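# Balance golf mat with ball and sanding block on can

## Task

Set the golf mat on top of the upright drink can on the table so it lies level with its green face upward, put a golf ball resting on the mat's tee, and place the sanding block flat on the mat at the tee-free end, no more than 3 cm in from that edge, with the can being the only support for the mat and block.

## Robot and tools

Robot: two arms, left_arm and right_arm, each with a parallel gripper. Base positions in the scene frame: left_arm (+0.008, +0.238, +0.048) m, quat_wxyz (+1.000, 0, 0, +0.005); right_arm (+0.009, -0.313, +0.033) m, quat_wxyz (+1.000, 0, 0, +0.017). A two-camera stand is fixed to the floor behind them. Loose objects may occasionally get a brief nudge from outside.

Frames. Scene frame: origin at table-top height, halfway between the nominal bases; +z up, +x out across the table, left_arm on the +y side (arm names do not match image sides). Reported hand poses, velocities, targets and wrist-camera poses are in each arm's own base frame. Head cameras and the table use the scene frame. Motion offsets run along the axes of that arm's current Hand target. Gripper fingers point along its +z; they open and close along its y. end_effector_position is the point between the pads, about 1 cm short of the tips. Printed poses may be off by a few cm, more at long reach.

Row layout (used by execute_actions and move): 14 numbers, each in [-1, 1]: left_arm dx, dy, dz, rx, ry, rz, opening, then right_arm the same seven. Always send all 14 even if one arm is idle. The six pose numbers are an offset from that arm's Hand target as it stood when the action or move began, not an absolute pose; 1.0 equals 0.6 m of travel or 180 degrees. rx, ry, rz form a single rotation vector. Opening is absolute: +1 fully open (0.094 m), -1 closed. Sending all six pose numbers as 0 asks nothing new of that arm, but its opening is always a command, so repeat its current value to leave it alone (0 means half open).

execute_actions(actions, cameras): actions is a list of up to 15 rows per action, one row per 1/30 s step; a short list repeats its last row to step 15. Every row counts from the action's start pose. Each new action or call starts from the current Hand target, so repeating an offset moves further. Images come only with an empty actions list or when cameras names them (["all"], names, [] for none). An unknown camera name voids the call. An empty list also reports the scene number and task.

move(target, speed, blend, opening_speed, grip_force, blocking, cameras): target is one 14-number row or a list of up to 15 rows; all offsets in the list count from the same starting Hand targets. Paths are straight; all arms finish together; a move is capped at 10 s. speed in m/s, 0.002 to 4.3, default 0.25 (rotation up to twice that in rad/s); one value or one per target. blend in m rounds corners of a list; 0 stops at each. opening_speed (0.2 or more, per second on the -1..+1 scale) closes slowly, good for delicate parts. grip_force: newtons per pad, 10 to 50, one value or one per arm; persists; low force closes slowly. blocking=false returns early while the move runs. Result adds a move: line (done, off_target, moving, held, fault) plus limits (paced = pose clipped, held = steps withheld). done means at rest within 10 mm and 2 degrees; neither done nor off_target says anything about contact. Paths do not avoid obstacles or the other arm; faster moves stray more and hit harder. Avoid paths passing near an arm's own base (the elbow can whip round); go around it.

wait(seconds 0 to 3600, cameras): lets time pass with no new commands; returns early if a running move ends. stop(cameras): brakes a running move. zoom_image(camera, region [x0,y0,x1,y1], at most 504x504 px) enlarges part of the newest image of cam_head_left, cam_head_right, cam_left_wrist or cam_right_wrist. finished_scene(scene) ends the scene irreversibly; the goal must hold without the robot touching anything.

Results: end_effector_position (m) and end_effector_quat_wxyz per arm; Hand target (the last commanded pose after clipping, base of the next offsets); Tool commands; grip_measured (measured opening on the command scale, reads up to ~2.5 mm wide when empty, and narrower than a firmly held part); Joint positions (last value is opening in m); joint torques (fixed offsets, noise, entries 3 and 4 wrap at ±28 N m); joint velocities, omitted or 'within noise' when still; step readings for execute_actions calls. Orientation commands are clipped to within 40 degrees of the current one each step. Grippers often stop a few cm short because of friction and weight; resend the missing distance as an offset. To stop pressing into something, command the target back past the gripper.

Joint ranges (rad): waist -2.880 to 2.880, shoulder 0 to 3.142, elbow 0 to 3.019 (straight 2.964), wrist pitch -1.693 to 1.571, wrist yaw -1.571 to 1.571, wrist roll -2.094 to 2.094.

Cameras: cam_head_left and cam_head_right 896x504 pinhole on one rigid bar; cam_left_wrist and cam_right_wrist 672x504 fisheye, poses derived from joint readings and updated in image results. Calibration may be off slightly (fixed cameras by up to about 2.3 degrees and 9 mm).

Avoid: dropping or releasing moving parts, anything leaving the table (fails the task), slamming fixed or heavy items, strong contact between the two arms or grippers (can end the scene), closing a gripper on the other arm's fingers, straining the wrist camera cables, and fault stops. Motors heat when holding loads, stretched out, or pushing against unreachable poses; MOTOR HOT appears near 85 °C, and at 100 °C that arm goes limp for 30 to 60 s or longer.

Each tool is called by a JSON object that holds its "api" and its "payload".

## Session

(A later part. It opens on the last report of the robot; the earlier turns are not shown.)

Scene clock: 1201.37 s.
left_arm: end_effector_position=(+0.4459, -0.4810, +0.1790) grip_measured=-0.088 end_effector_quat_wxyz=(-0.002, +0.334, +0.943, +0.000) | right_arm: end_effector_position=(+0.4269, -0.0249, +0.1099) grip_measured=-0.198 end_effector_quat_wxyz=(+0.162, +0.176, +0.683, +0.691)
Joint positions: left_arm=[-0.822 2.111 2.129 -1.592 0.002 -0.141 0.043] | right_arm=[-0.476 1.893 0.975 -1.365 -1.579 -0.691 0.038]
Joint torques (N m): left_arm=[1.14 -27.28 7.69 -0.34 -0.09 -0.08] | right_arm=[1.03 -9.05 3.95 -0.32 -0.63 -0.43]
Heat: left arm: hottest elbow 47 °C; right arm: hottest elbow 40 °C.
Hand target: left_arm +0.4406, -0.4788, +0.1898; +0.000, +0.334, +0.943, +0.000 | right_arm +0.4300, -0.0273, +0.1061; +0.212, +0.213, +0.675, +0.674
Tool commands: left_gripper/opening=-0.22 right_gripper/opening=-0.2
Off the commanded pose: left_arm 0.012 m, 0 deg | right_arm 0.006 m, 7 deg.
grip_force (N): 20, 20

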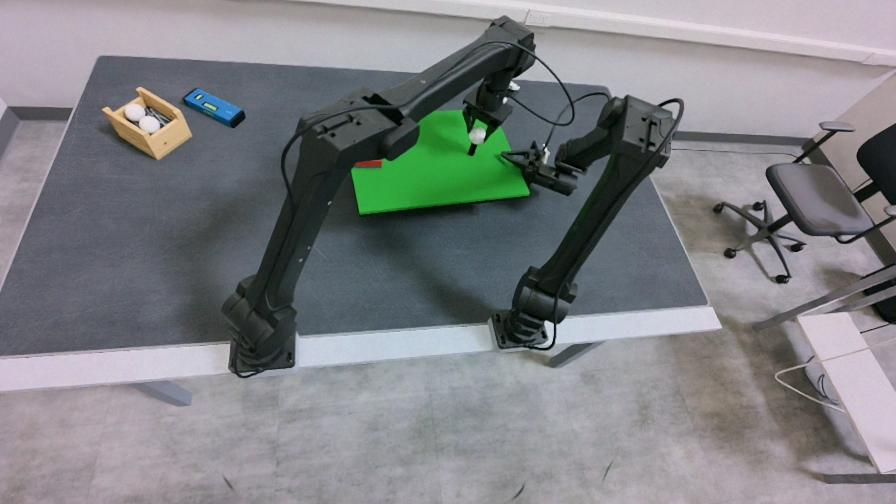

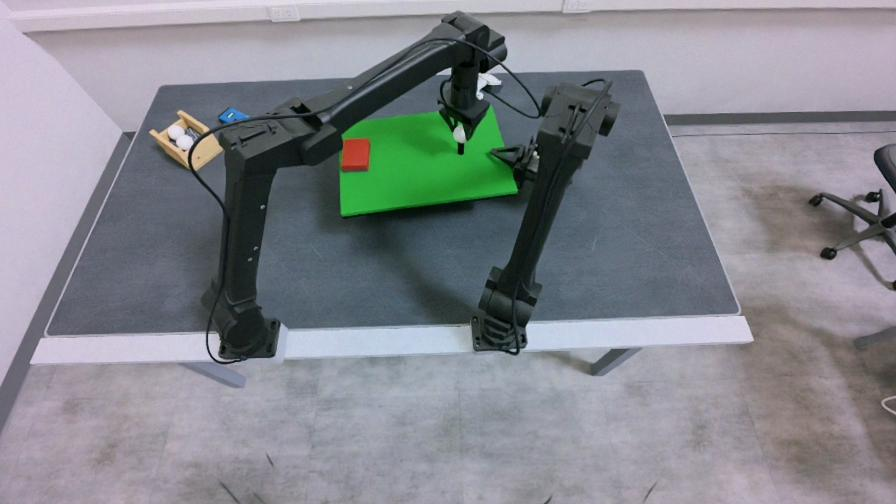

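{"api": "move", "payload": {"target": [0, 0, 0, 0, 0, 0, 0.2, 0, 0, 0, 0, 0, 0, -0.2], "opening_speed": 0.25, "cameras": ["all"]}}

{"api": "zoom_image", "payload": {"camera": "cam_right_wrist", "region": [140, 260, 320, 400]}}

{"api": "zoom_image", "payload": {"camera": "cam_head_left", "region": [450, 110, 510, 170]}}

Scene clock: 1206.07 s.
left_arm: end_effector_position=(+0.4457, -0.4808, +0.1824) grip_measured=+0.197 end_effector_quat_wxyz=(+0.000, +0.334, +0.943, -0.001) | right_arm: end_effector_position=(+0.4269, -0.0249, +0.1099) grip_measured=-0.198 end_effector_quat_wxyz=(+0.162, +0.176, +0.683, +0.691)
Joint positions: left_arm=[-0.822 2.106 2.129 -1.592 0.002 -0.141 0.056] | right_arm=[-0.476 1.893 0.975 -1.365 -1.579 -0.691 0.038]
Joint torques (N m): left_arm=[1.2 -26.58 7.73 -0.28 -0.06 -0.08] | right_arm=[1.08 -9.23 4.08 -0.4 -0.65 -0.41]
Heat: left arm: hottest elbow 47 °C; right arm: hottest elbow 40 °C.
Hand target: left_arm +0.4406, -0.4788, +0.1899; +0.000, +0.334, +0.943, +0.000 | right_arm +0.4300, -0.0273, +0.1061; +0.212, +0.213, +0.675, +0.674
Off the commanded pose: left_arm 0.009 m, 0 deg | right_arm 0.006 m, 7 deg.
joint sent to its limit (right arm) — joint 5 (wrist yaw), lower limit. The joint targets are off in orientation, not in position.
grip_force (N): 20, 20
move: done
cam_left_wrist: T_world_to_cam=[[-0.68884, -0.72277, -0.05565, -0.02683], [-0.66058, 0.59423, 0.45883, 0.54961], [-0.29856, 0.35283, -0.88678, 0.57236]] pos_world=[0.51546, -0.54793, 0.25388]
cam_right_wrist: T_world_to_cam=[[-0.07033, 0.08884, -0.99356, 0.14351], [-0.99556, 0.05626, 0.0755, 0.47575], [0.0626, 0.99446, 0.08449, 0.10065]] pos_world=[0.47743, -0.13961, 0.09816]

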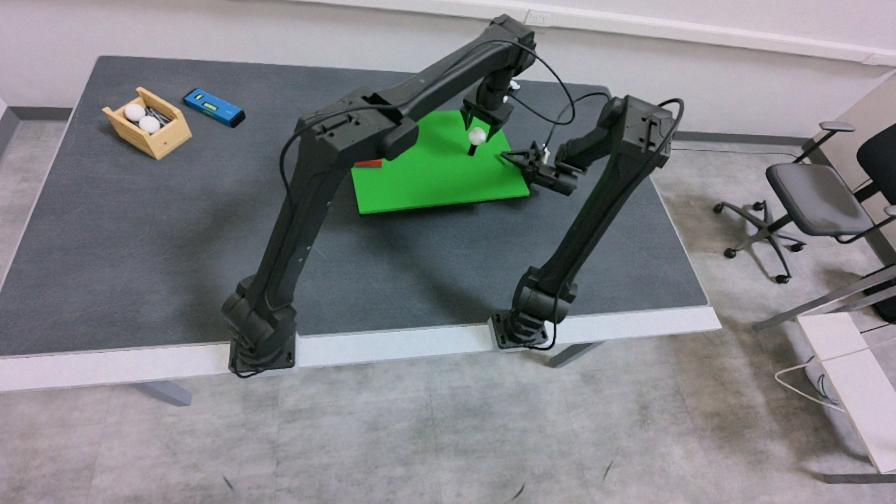

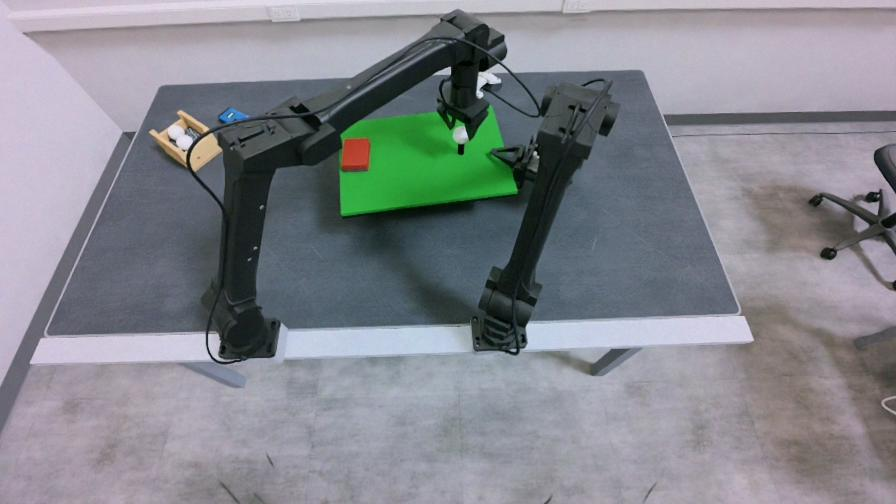

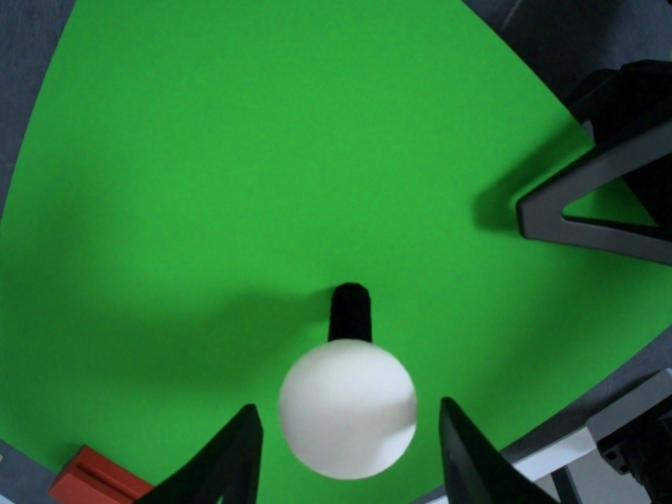

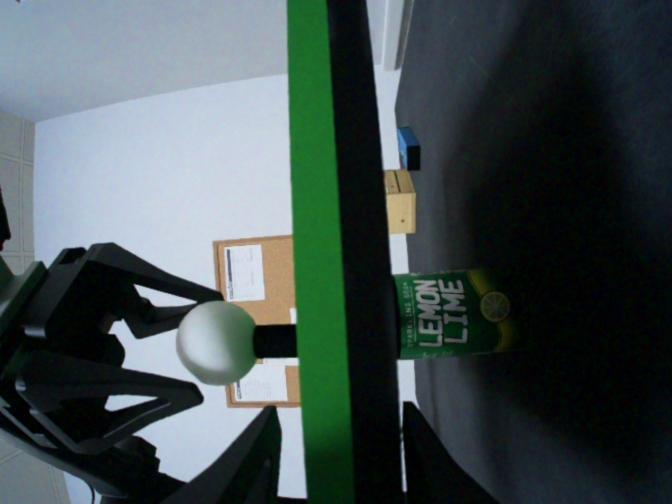

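Scaled by 2.800 from the camera's image (finer frame: 960x720).

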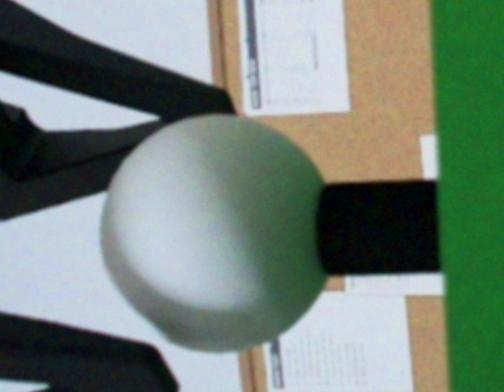

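Scaled by 8.400.

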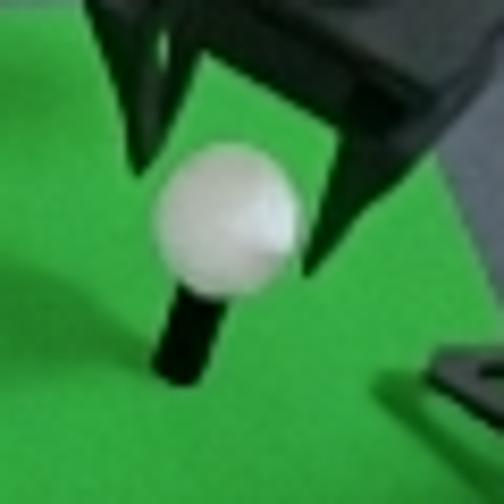

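{"api": "zoom_image", "payload": {"camera": "cam_right_wrist", "region": [220, 240, 500, 504]}}

Scaled by 1.800 from the camera's image (finer frame: 960x720).

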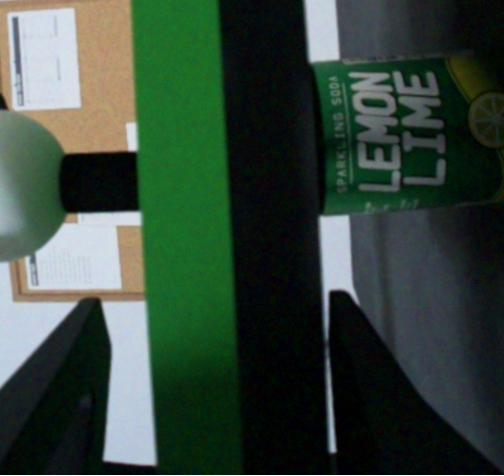

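{"api": "move", "payload": {"target": [0, 0, 0, 0, 0, 0, 0.4, 0, 0, 0, 0, 0, 0, -0.2], "opening_speed": 0.25}}

{"api": "move", "payload": {"target": [0, 0, -0.13, 0, 0, 0, 0.4, 0, 0, 0, 0, 0, 0, -0.2], "speed": 0.05, "cameras": ["all"]}}

Scene clock: 1215.93 s.
left_arm: end_effector_position=(+0.4457, -0.4808, +0.1824) grip_measured=+0.397 end_effector_quat_wxyz=(+0.000, +0.334, +0.943, -0.001) | right_arm: end_effector_position=(+0.4269, -0.0249, +0.1099) grip_measured=-0.198 end_effector_quat_wxyz=(+0.162, +0.176, +0.683, +0.691)
Joint positions: left_arm=[-0.822 2.106 2.129 -1.592 0.002 -0.141 0.066] | right_arm=[-0.476 1.893 0.975 -1.365 -1.579 -0.691 0.038]
Joint torques (N m): left_arm=[1.2 -26.7 7.82 -0.32 -0.06 -0.07] | right_arm=[0.67 -8.76 4.14 -0.34 -0.63 -0.38]
Heat: left arm: hottest elbow 46 °C; right arm: hottest elbow 40 °C.
Hand target: left_arm +0.4406, -0.4788, +0.1899; +0.000, +0.334, +0.943, +0.000 | right_arm +0.4300, -0.0273, +0.1061; +0.212, +0.213, +0.675, +0.674
Off the commanded pose: left_arm 0.009 m, 0 deg | right_arm 0.006 m, 7 deg.
joint sent to its limit (right arm) — joint 5 (wrist yaw), lower limit. The joint targets are off in orientation, not in position.
grip_force (N): 20, 20
move: done

Scene clock: 1218.00 s.
left_arm: end_effector_position=(+0.4380, -0.4725, +0.2415) grip_measured=+0.398 end_effector_quat_wxyz=(+0.013, +0.334, +0.943, -0.008) | right_arm: end_effector_position=(+0.4269, -0.0249, +0.1099) grip_measured=-0.198 end_effector_quat_wxyz=(+0.162, +0.176, +0.683, +0.691)
Joint positions: left_arm=[-0.822 2.058 2.205 -1.688 0.002 -0.141 0.066] | right_arm=[-0.476 1.893 0.975 -1.365 -1.579 -0.691 0.038]
Joint torques (N m): left_arm=[0.85 -26.05 11.82 -0.24 -0.08 -0.07] | right_arm=[1.85 -9.58 4.04 -0.23 -0.62 -0.43]
Heat: left arm: hottest elbow 46 °C; right arm: hottest elbow 40 °C.
Hand target: left_arm +0.4406, -0.4789, +0.2679; +0.000, +0.334, +0.943, +0.000 | right_arm +0.4300, -0.0273, +0.1061; +0.212, +0.213, +0.675, +0.674
Off the commanded pose: left_arm 0.027 m, 2 deg | right_arm 0.006 m, 7 deg.
joint sent to its limit (left arm) — joint 4 (wrist pitch), lower limit. The joint targets are off in orientation, not in position.
joint sent to its limit (right arm) — joint 5 (wrist yaw), lower limit. The joint targets are off in orientation, not in position.
grip_force (N): 20, 20
move: off_target (left_arm)
cam_left_wrist: T_world_to_cam=[[-0.68778, -0.72392, -0.05384, -0.02429], [-0.66926, 0.60363, 0.43327, 0.52681], [-0.28115, 0.33403, -0.89965, 0.60617]] pos_world=[0.5063, -0.53806, 0.31579]
cam_right_wrist: T_world_to_cam=[[-0.07033, 0.08884, -0.99356, 0.14351], [-0.99556, 0.05626, 0.0755, 0.47575], [0.0626, 0.99446, 0.08449, 0.10065]] pos_world=[0.47743, -0.13961, 0.09816]

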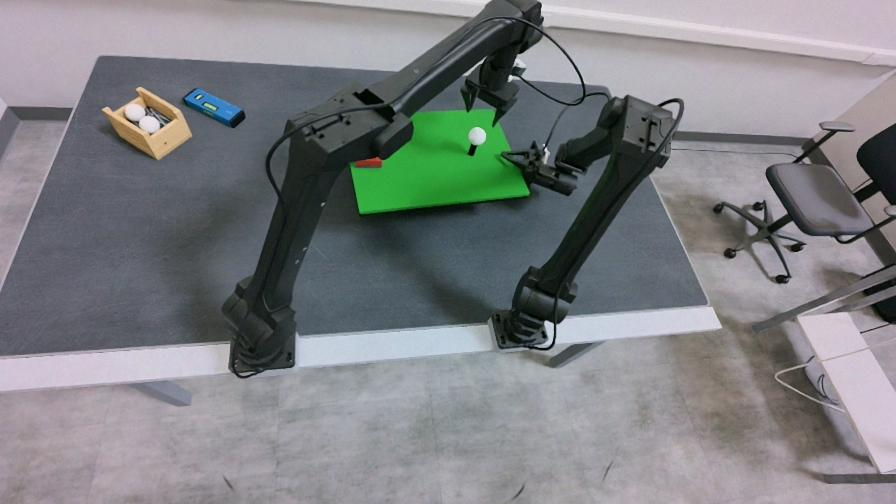

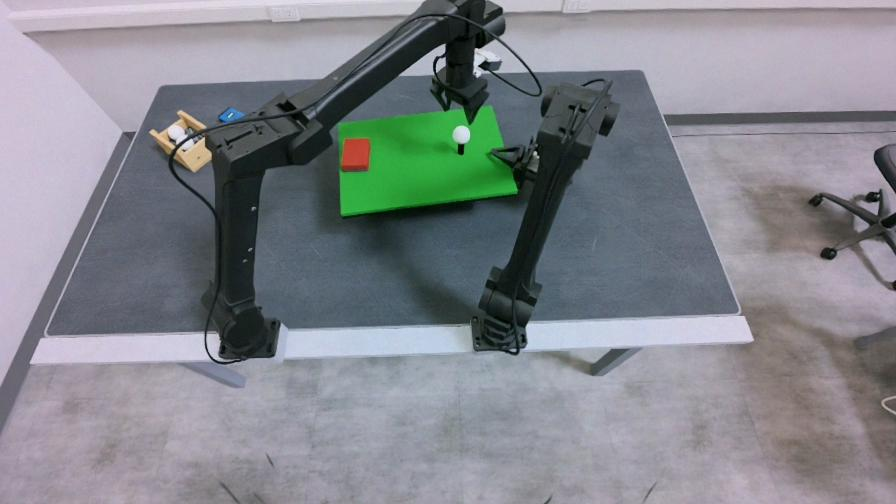

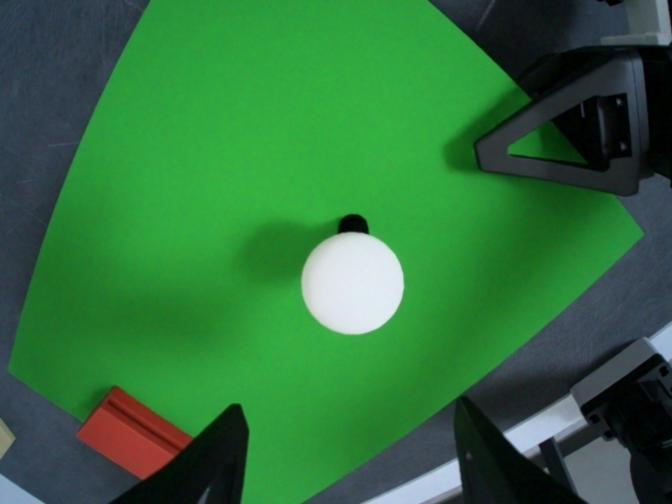

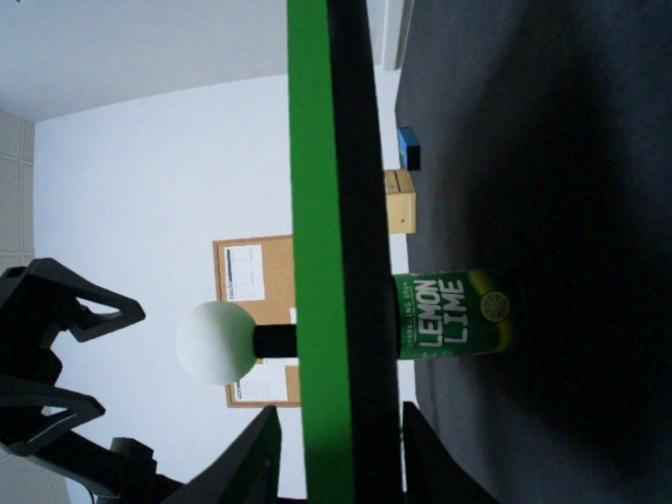

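{"api": "move", "payload": {"target": [0, 0, 0, 0, 0, 0, 0.4, 0, 0, 0, 0, 0, 0, -0.1], "opening_speed": 0.2, "cameras": ["cam_right_wrist"]}}

{"api": "zoom_image", "payload": {"camera": "cam_right_wrist", "region": [220, 240, 500, 504]}}

Scene clock: 1220.13 s.
left_arm: end_effector_position=(+0.4380, -0.4725, +0.2415) grip_measured=+0.398 end_effector_quat_wxyz=(+0.013, +0.334, +0.943, -0.008) | right_arm: end_effector_position=(+0.4269, -0.0249, +0.1099) grip_measured=-0.103 end_effector_quat_wxyz=(+0.162, +0.176, +0.683, +0.691)
Joint positions: left_arm=[-0.822 2.058 2.205 -1.688 0.002 -0.141 0.066] | right_arm=[-0.476 1.893 0.975 -1.365 -1.579 -0.691 0.042]
Joint torques (N m): left_arm=[1.38 -25.58 11.78 -0.24 -0.07 -0.09] | right_arm=[0.79 -8.94 4.03 -0.32 -0.55 -0.4]
Heat: left arm: hottest elbow 46 °C; right arm: hottest elbow 40 °C.
Hand target: left_arm +0.4406, -0.4789, +0.2679; +0.000, +0.334, +0.943, +0.000 | right_arm +0.4300, -0.0273, +0.1061; +0.212, +0.213, +0.675, +0.674
Off the commanded pose: left_arm 0.027 m, 2 deg | right_arm 0.006 m, 7 deg.
joint sent to its limit (left arm) — joint 4 (wrist pitch), lower limit. The joint targets are off in orientation, not in position.
joint sent to its limit (right arm) — joint 5 (wrist yaw), lower limit. The joint targets are off in orientation, not in position.
grip_force (N): 20, 20
move: done
cam_right_wrist: T_world_to_cam=[[-0.07033, 0.08884, -0.99356, 0.14351], [-0.99556, 0.05626, 0.0755, 0.47575], [0.0626, 0.99446, 0.08449, 0.10065]] pos_world=[0.47743, -0.13961, 0.09816]

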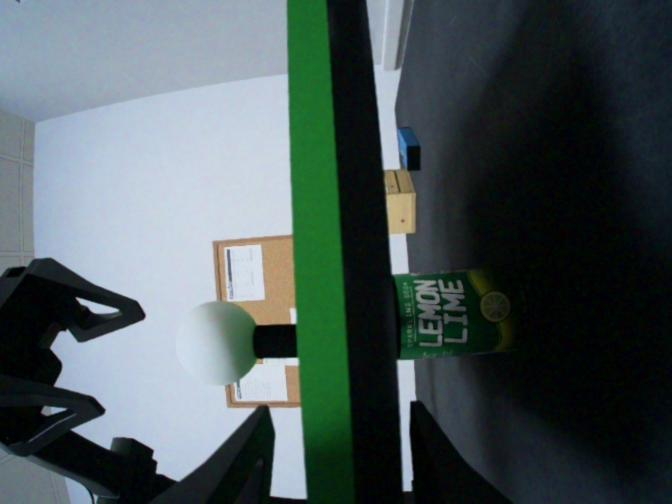

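Scaled by 1.800 from the camera's image (finer frame: 960x720).

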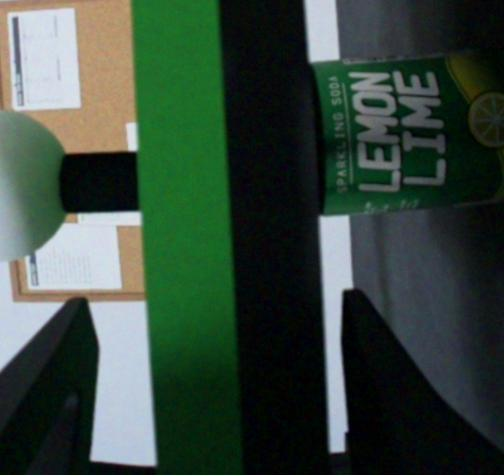

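{"api": "move", "payload": {"target": [0, 0, 0, 0, 0, 0, 0.4, 0, 0, 0, 0, 0, 0, 0.1], "opening_speed": 0.2, "cameras": ["cam_right_wrist", "cam_head_left", "cam_head_right"]}}

{"api": "zoom_image", "payload": {"camera": "cam_right_wrist", "region": [220, 240, 500, 504]}}

Scene clock: 1222.43 s.
left_arm: end_effector_position=(+0.4380, -0.4725, +0.2415) grip_measured=+0.398 end_effector_quat_wxyz=(+0.013, +0.334, +0.943, -0.008) | right_arm: end_effector_position=(+0.4269, -0.0249, +0.1099) grip_measured=+0.097 end_effector_quat_wxyz=(+0.162, +0.176, +0.683, +0.691)
Joint positions: left_arm=[-0.822 2.058 2.205 -1.688 0.002 -0.141 0.066] | right_arm=[-0.476 1.893 0.975 -1.365 -1.579 -0.691 0.052]
Joint torques (N m): left_arm=[0.85 -25.76 11.88 -0.25 -0.08 -0.08] | right_arm=[1.14 -9.05 3.92 -0.46 -0.58 -0.37]
Heat: left arm: hottest elbow 46 °C; right arm: hottest elbow 40 °C.
Hand target: left_arm +0.4406, -0.4789, +0.2679; +0.000, +0.334, +0.943, +0.000 | right_arm +0.4300, -0.0273, +0.1061; +0.212, +0.213, +0.675, +0.674
Off the commanded pose: left_arm 0.027 m, 2 deg | right_arm 0.006 m, 7 deg.
joint sent to its limit (left arm) — joint 4 (wrist pitch), lower limit. The joint targets are off in orientation, not in position.
joint sent to its limit (right arm) — joint 5 (wrist yaw), lower limit. The joint targets are off in orientation, not in position.
grip_force (N): 20, 20
move: done
cam_right_wrist: T_world_to_cam=[[-0.07033, 0.08884, -0.99356, 0.14351], [-0.99556, 0.05626, 0.0755, 0.47575], [0.0626, 0.99446, 0.08449, 0.10065]] pos_world=[0.47743, -0.13961, 0.09816]
Images, in order (width x height): cam_head_left 896x504, cam_head_right 896x504, cam_right_wrist 672x504.

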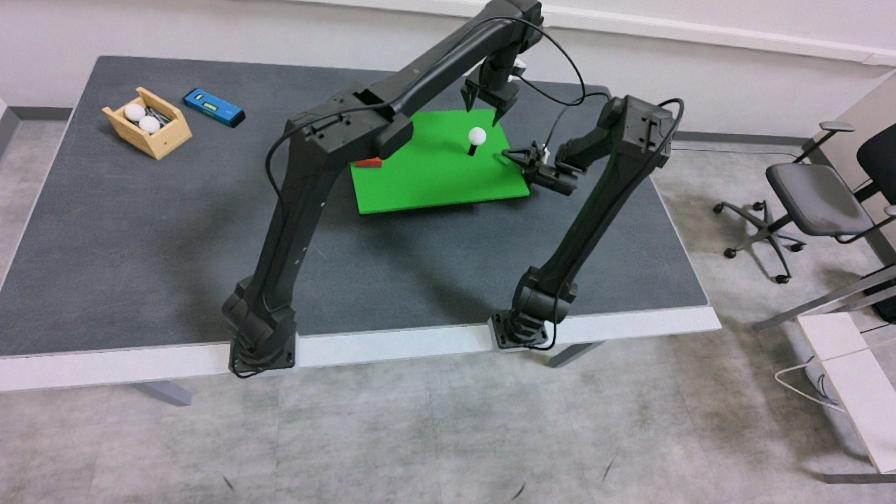

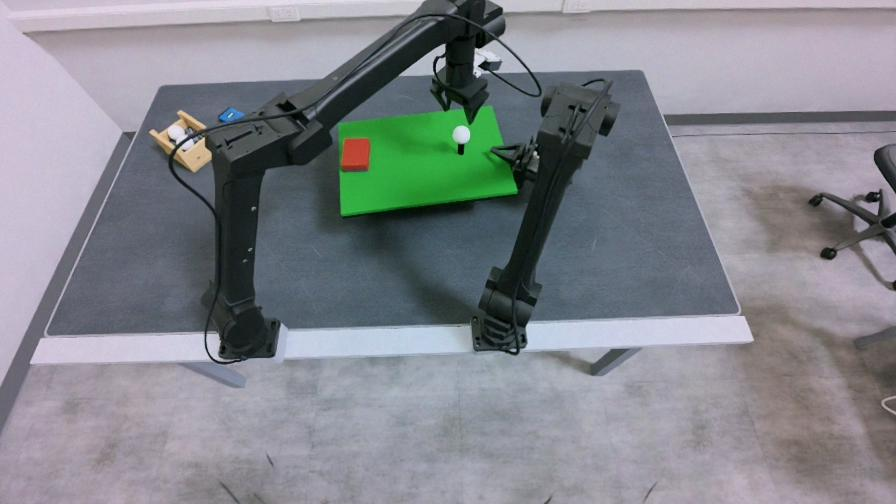

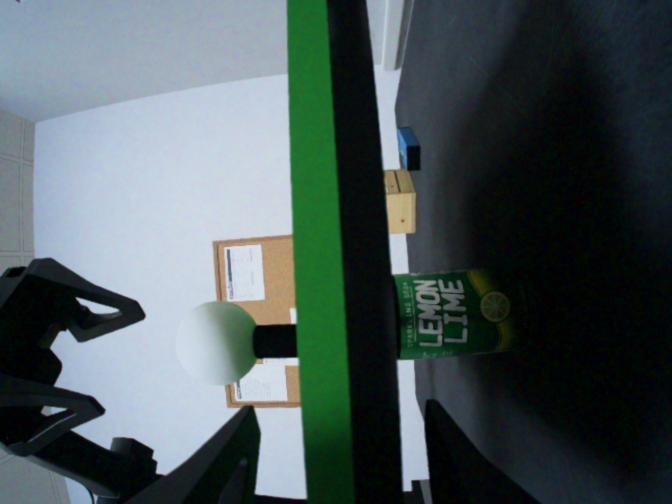

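Scaled by 1.800 from the camera's image (finer frame: 960x720).

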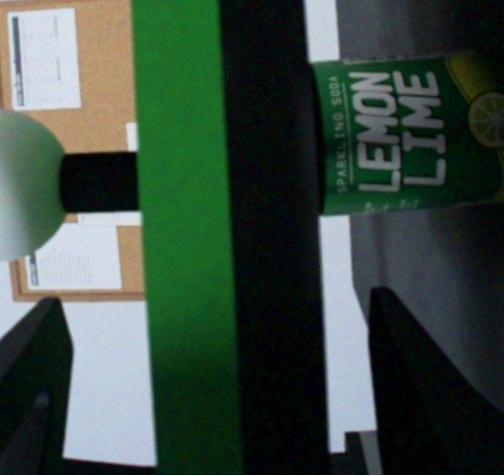

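{"api": "move", "payload": {"target": [0, 0, 0, 0, 0, 0, 0.4, 0, 0, 0, 0, 0, 0, 0.4], "opening_speed": 0.3}}

{"api": "move", "payload": {"target": [0, 0, 0, 0, 0, 0, 0.4, 0, 0, -0.15, 0, 0, 0, 0.4], "speed": 0.06, "cameras": ["cam_right_wrist", "cam_head_left", "cam_head_right"]}}

Scene clock: 1227.97 s.
left_arm: end_effector_position=(+0.4380, -0.4725, +0.2415) grip_measured=+0.398 end_effector_quat_wxyz=(+0.013, +0.334, +0.943, -0.008) | right_arm: end_effector_position=(+0.4269, -0.0249, +0.1099) grip_measured=+0.397 end_effector_quat_wxyz=(+0.162, +0.176, +0.683, +0.691)
Joint positions: left_arm=[-0.822 2.058 2.205 -1.688 0.002 -0.141 0.066] | right_arm=[-0.476 1.893 0.975 -1.365 -1.579 -0.691 0.066]
Joint torques (N m): left_arm=[0.97 -25.58 11.79 -0.18 -0.06 -0.06] | right_arm=[0.62 -9.41 4.15 -0.39 -0.6 -0.44]
Heat: left arm: hottest elbow 46 °C; right arm: hottest elbow 40 °C.
Hand target: left_arm +0.4406, -0.4789, +0.2679; +0.000, +0.334, +0.943, +0.000 | right_arm +0.4300, -0.0273, +0.1061; +0.212, +0.213, +0.675, +0.674
Off the commanded pose: left_arm 0.027 m, 2 deg | right_arm 0.006 m, 7 deg.
joint sent to its limit (left arm) — joint 4 (wrist pitch), lower limit. The joint targets are off in orientation, not in position.
joint sent to its limit (right arm) — joint 5 (wrist yaw), lower limit. The joint targets are off in orientation, not in position.
grip_force (N): 20, 20
move: done

Scene clock: 1230.93 s.
left_arm: end_effector_position=(+0.4380, -0.4725, +0.2415) grip_measured=+0.398 end_effector_quat_wxyz=(+0.013, +0.334, +0.943, -0.008) | right_arm: end_effector_position=(+0.3716, -0.0913, +0.1047) grip_measured=+0.398 end_effector_quat_wxyz=(+0.206, +0.231, +0.684, +0.660)
Joint positions: left_arm=[-0.822 2.058 2.205 -1.688 0.002 -0.141 0.066] | right_arm=[-0.71 1.906 0.918 -1.665 -1.478 -1.06 0.066]
Joint torques (N m): left_arm=[0.85 -25.52 11.86 -0.21 -0.08 -0.08] | right_arm=[0.97 -8.23 5.05 -1.84 -0.32 -0.33]
Heat: left arm: hottest elbow 46 °C; right arm: hottest elbow 40 °C.
Hand target: left_arm +0.4406, -0.4789, +0.2679; +0.000, +0.334, +0.943, +0.000 | right_arm +0.3785, -0.1011, +0.1060; +0.212, +0.212, +0.675, +0.674
Off the commanded pose: left_arm 0.027 m, 2 deg | right_arm 0.012 m, 3 deg.
joint sent to its limit (left arm) — joint 4 (wrist pitch), lower limit. The joint targets are off in orientation, not in position.
joint sent to its limit (right arm) — joint 4 (wrist pitch), lower limit. The joint targets are off in orientation, not in position.
grip_force (N): 20, 20
move: off_target (right_arm)
cam_right_wrist: T_world_to_cam=[[-0.08721, 0.05907, -0.99444, 0.14398], [-0.97408, 0.20408, 0.09755, 0.428], [0.20871, 0.97717, 0.03974, 0.11938]] pos_world=[0.40455, -0.21251, 0.09669]
Images, in order (width x height): cam_head_left 896x504, cam_head_right 896x504, cam_right_wrist 672x504.

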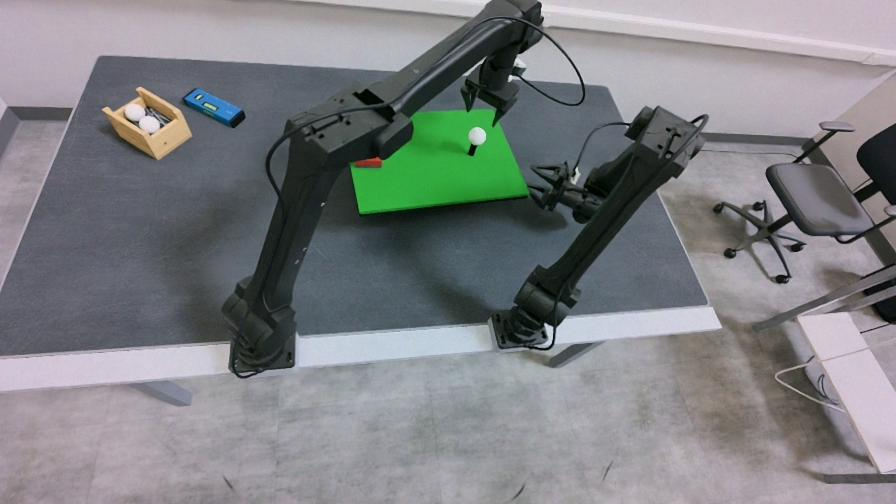

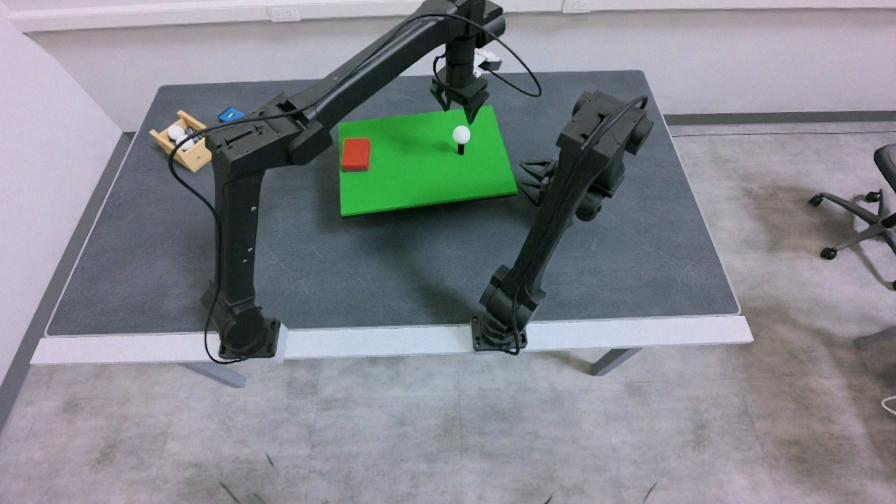

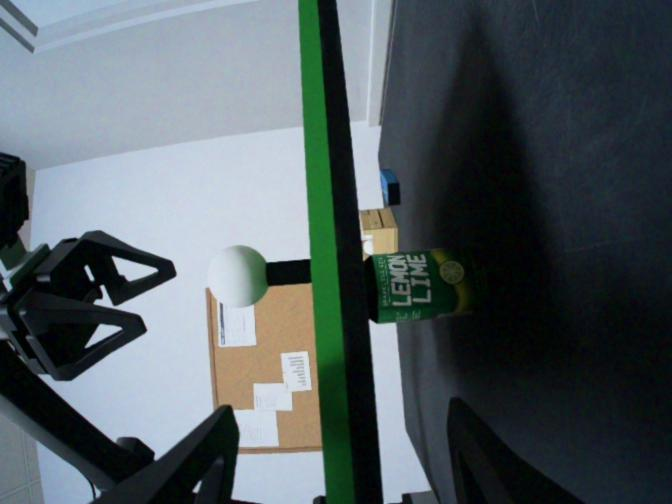

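{"api": "move", "payload": {"target": [[0,0,-0.1,0,0,0,-0.57,0,0,-0.13,0,0,0,0.4]], "speed": 0.08, "cameras": ["all"]}}

Scene clock: 1240.00 s.
left_arm: end_effector_position=(+0.4399, -0.4746, +0.2996) grip_measured=-0.568 end_effector_quat_wxyz=(+0.064, +0.333, +0.940, -0.034) | right_arm: end_effector_position=(+0.3285, -0.1538, +0.0931) grip_measured=+0.398 end_effector_quat_wxyz=(+0.214, +0.262, +0.703, +0.625)
Joint positions: left_arm=[-0.822 2.004 2.266 -1.688 0.002 -0.141 0.02] | right_arm=[-0.918 1.905 0.934 -1.665 -1.308 -1.053 0.066]
Joint torques (N m): left_arm=[1.32 -25 11.88 0.12 -0.09 -0.08] | right_arm=[1.14 -10.81 4.86 -1.95 -0.29 -0.13]
Heat: left arm: hottest elbow 47 °C; right arm: hottest elbow 41 °C.
Hand target: left_arm +0.4406, -0.4788, +0.3279; +0.000, +0.334, +0.943, +0.000 | right_arm +0.3339, -0.1651, +0.1061; +0.212, +0.212, +0.675, +0.674
Off the commanded pose: left_arm 0.029 m, 8 deg | right_arm 0.018 m, 9 deg.
joint sent to its limit (left arm) — joint 4 (wrist pitch), lower limit. The joint targets are off in orientation, not in position.
joint sent to its limit (right arm) — joint 4 (wrist pitch), lower limit. The joint targets are off in orientation, not in position.
grip_force (N): 20, 20
move: off_target (left_arm, right_arm)
cam_left_wrist: T_world_to_cam=[[-0.68388, -0.72812, -0.04633, -0.02726], [-0.69917, 0.63589, 0.32683, 0.56461], [-0.20851, 0.2559, -0.94395, 0.60386]] pos_world=[0.50203, -0.53341, 0.38422]
cam_right_wrist: T_world_to_cam=[[-0.13794, 0.00248, -0.99044, 0.13993], [-0.95384, 0.26899, 0.13352, 0.39996], [0.26675, 0.96314, -0.03474, 0.17567]] pos_world=[0.35394, -0.27713, 0.0913]

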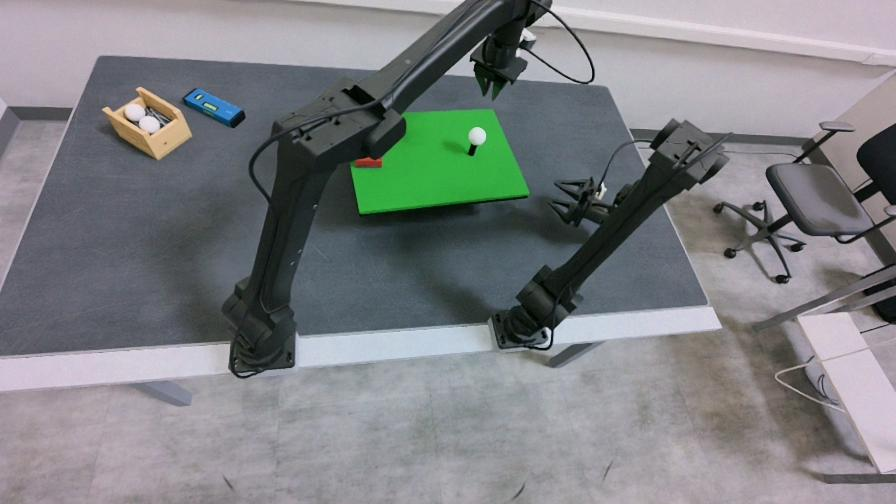

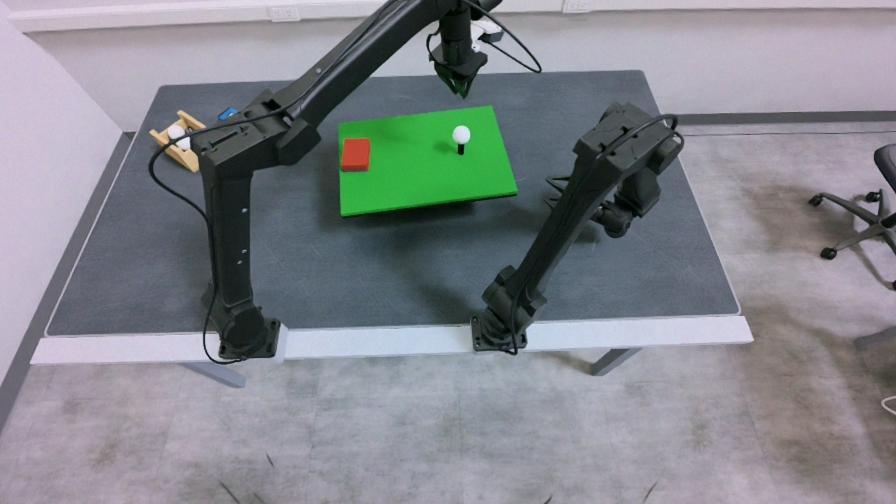

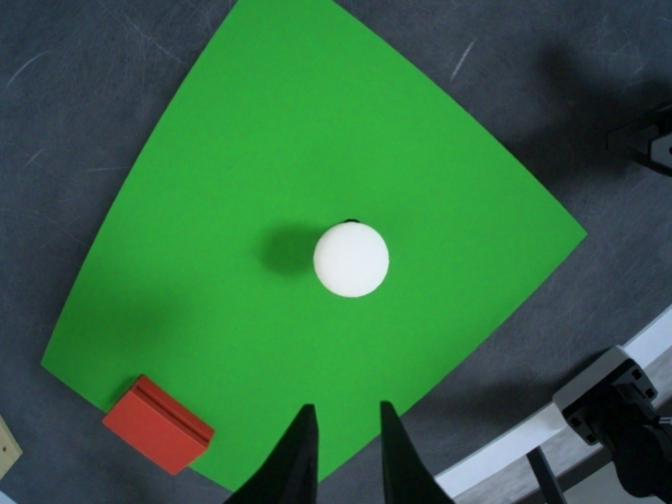

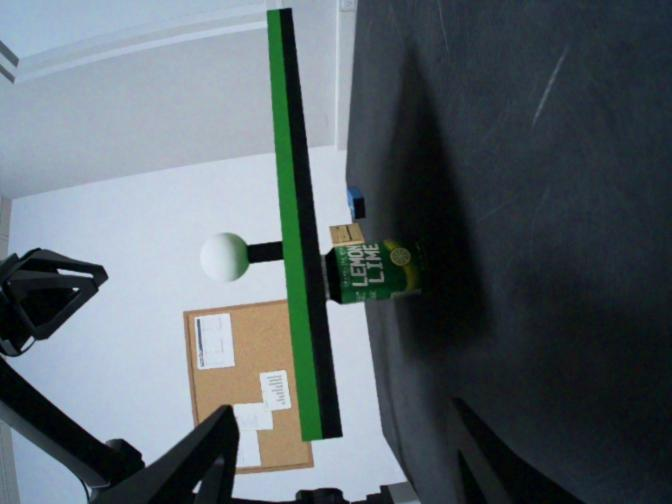

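{"api": "move", "payload": {"target": [0.44,0.54,0,0,0,0,-0.57,0,0,-0.03,0,0,0,0.4], "speed": 0.25, "cameras": ["cam_head_left","cam_head_right","cam_right_wrist"]}}

Scene clock: 1244.30 s.
left_arm: end_effector_position=(+0.4462, -0.0615, +0.3270) grip_measured=-0.568 end_effector_quat_wxyz=(+0.022, +0.329, +0.944, +0.004) | right_arm: end_effector_position=(+0.3191, -0.1668, +0.0930) grip_measured=+0.398 end_effector_quat_wxyz=(+0.217, +0.268, +0.708, +0.617)
Joint positions: left_arm=[-0.136 1.499 1.661 -1.688 0.001 0.534 0.02] | right_arm=[-0.961 1.899 0.941 -1.665 -1.273 -1.046 0.066]
Joint torques (N m): left_arm=[1.44 -16.09 7.39 -0.09 0.02 0.05] | right_arm=[1.14 -10.17 5.16 -2.09 -0.34 -0.1]
Heat: left arm: hottest elbow 47 °C; right arm: hottest elbow 41 °C.
Hand target: left_arm +0.4394, -0.0609, +0.3280; +0.000, +0.334, +0.943, +0.000 | right_arm +0.3235, -0.1798, +0.1062; +0.212, +0.213, +0.675, +0.674
Off the commanded pose: left_arm 0.007 m, 3 deg | right_arm 0.019 m, 10 deg.
joint sent to its limit (left arm) — joint 4 (wrist pitch), lower limit. The joint targets still meet the commanded pose.
joint sent to its limit (right arm) — joint 4 (wrist pitch), lower limit. The joint targets are off in orientation, not in position.
grip_force (N): 20, 20
move: off_target (left_arm, right_arm)
cam_right_wrist: T_world_to_cam=[[-0.14903, -0.01199, -0.98876, 0.13953], [-0.94872, 0.28365, 0.13956, 0.39474], [0.27879, 0.95885, -0.05365, 0.18796]] pos_world=[0.34289, -0.29052, 0.09295]

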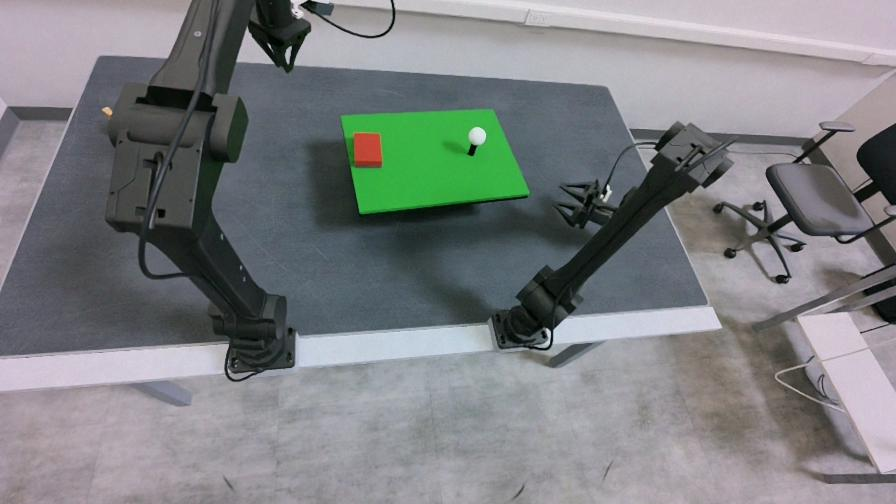

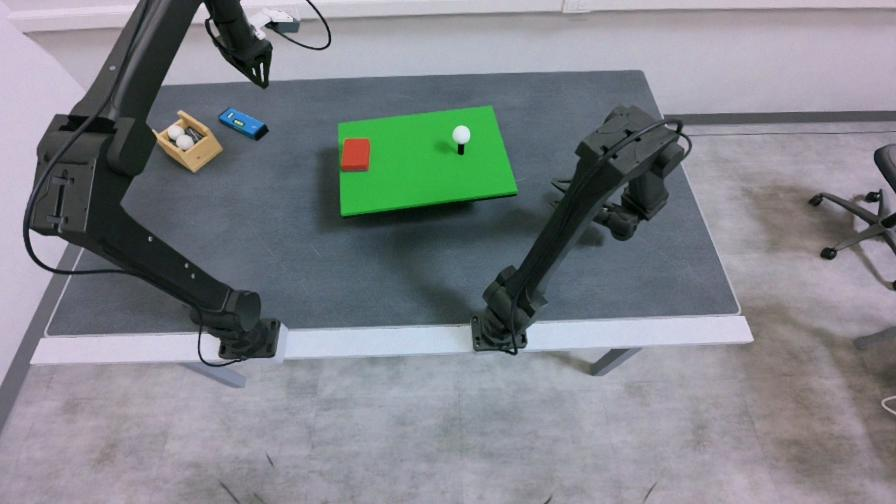

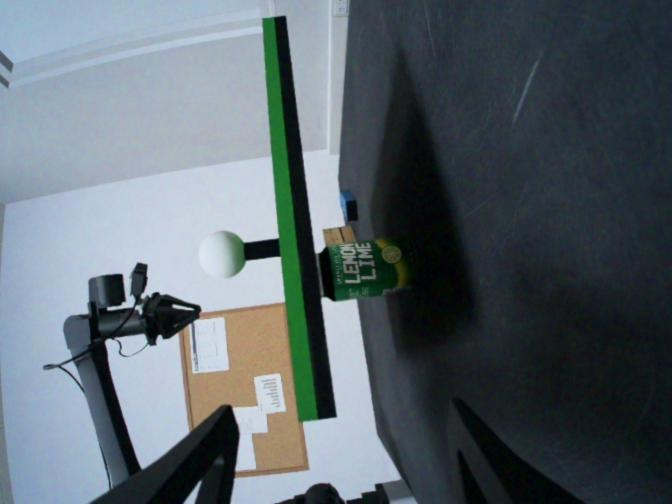

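{"api": "finished_scene", "payload": {"scene": 1}}

The scene is finished: the task was done.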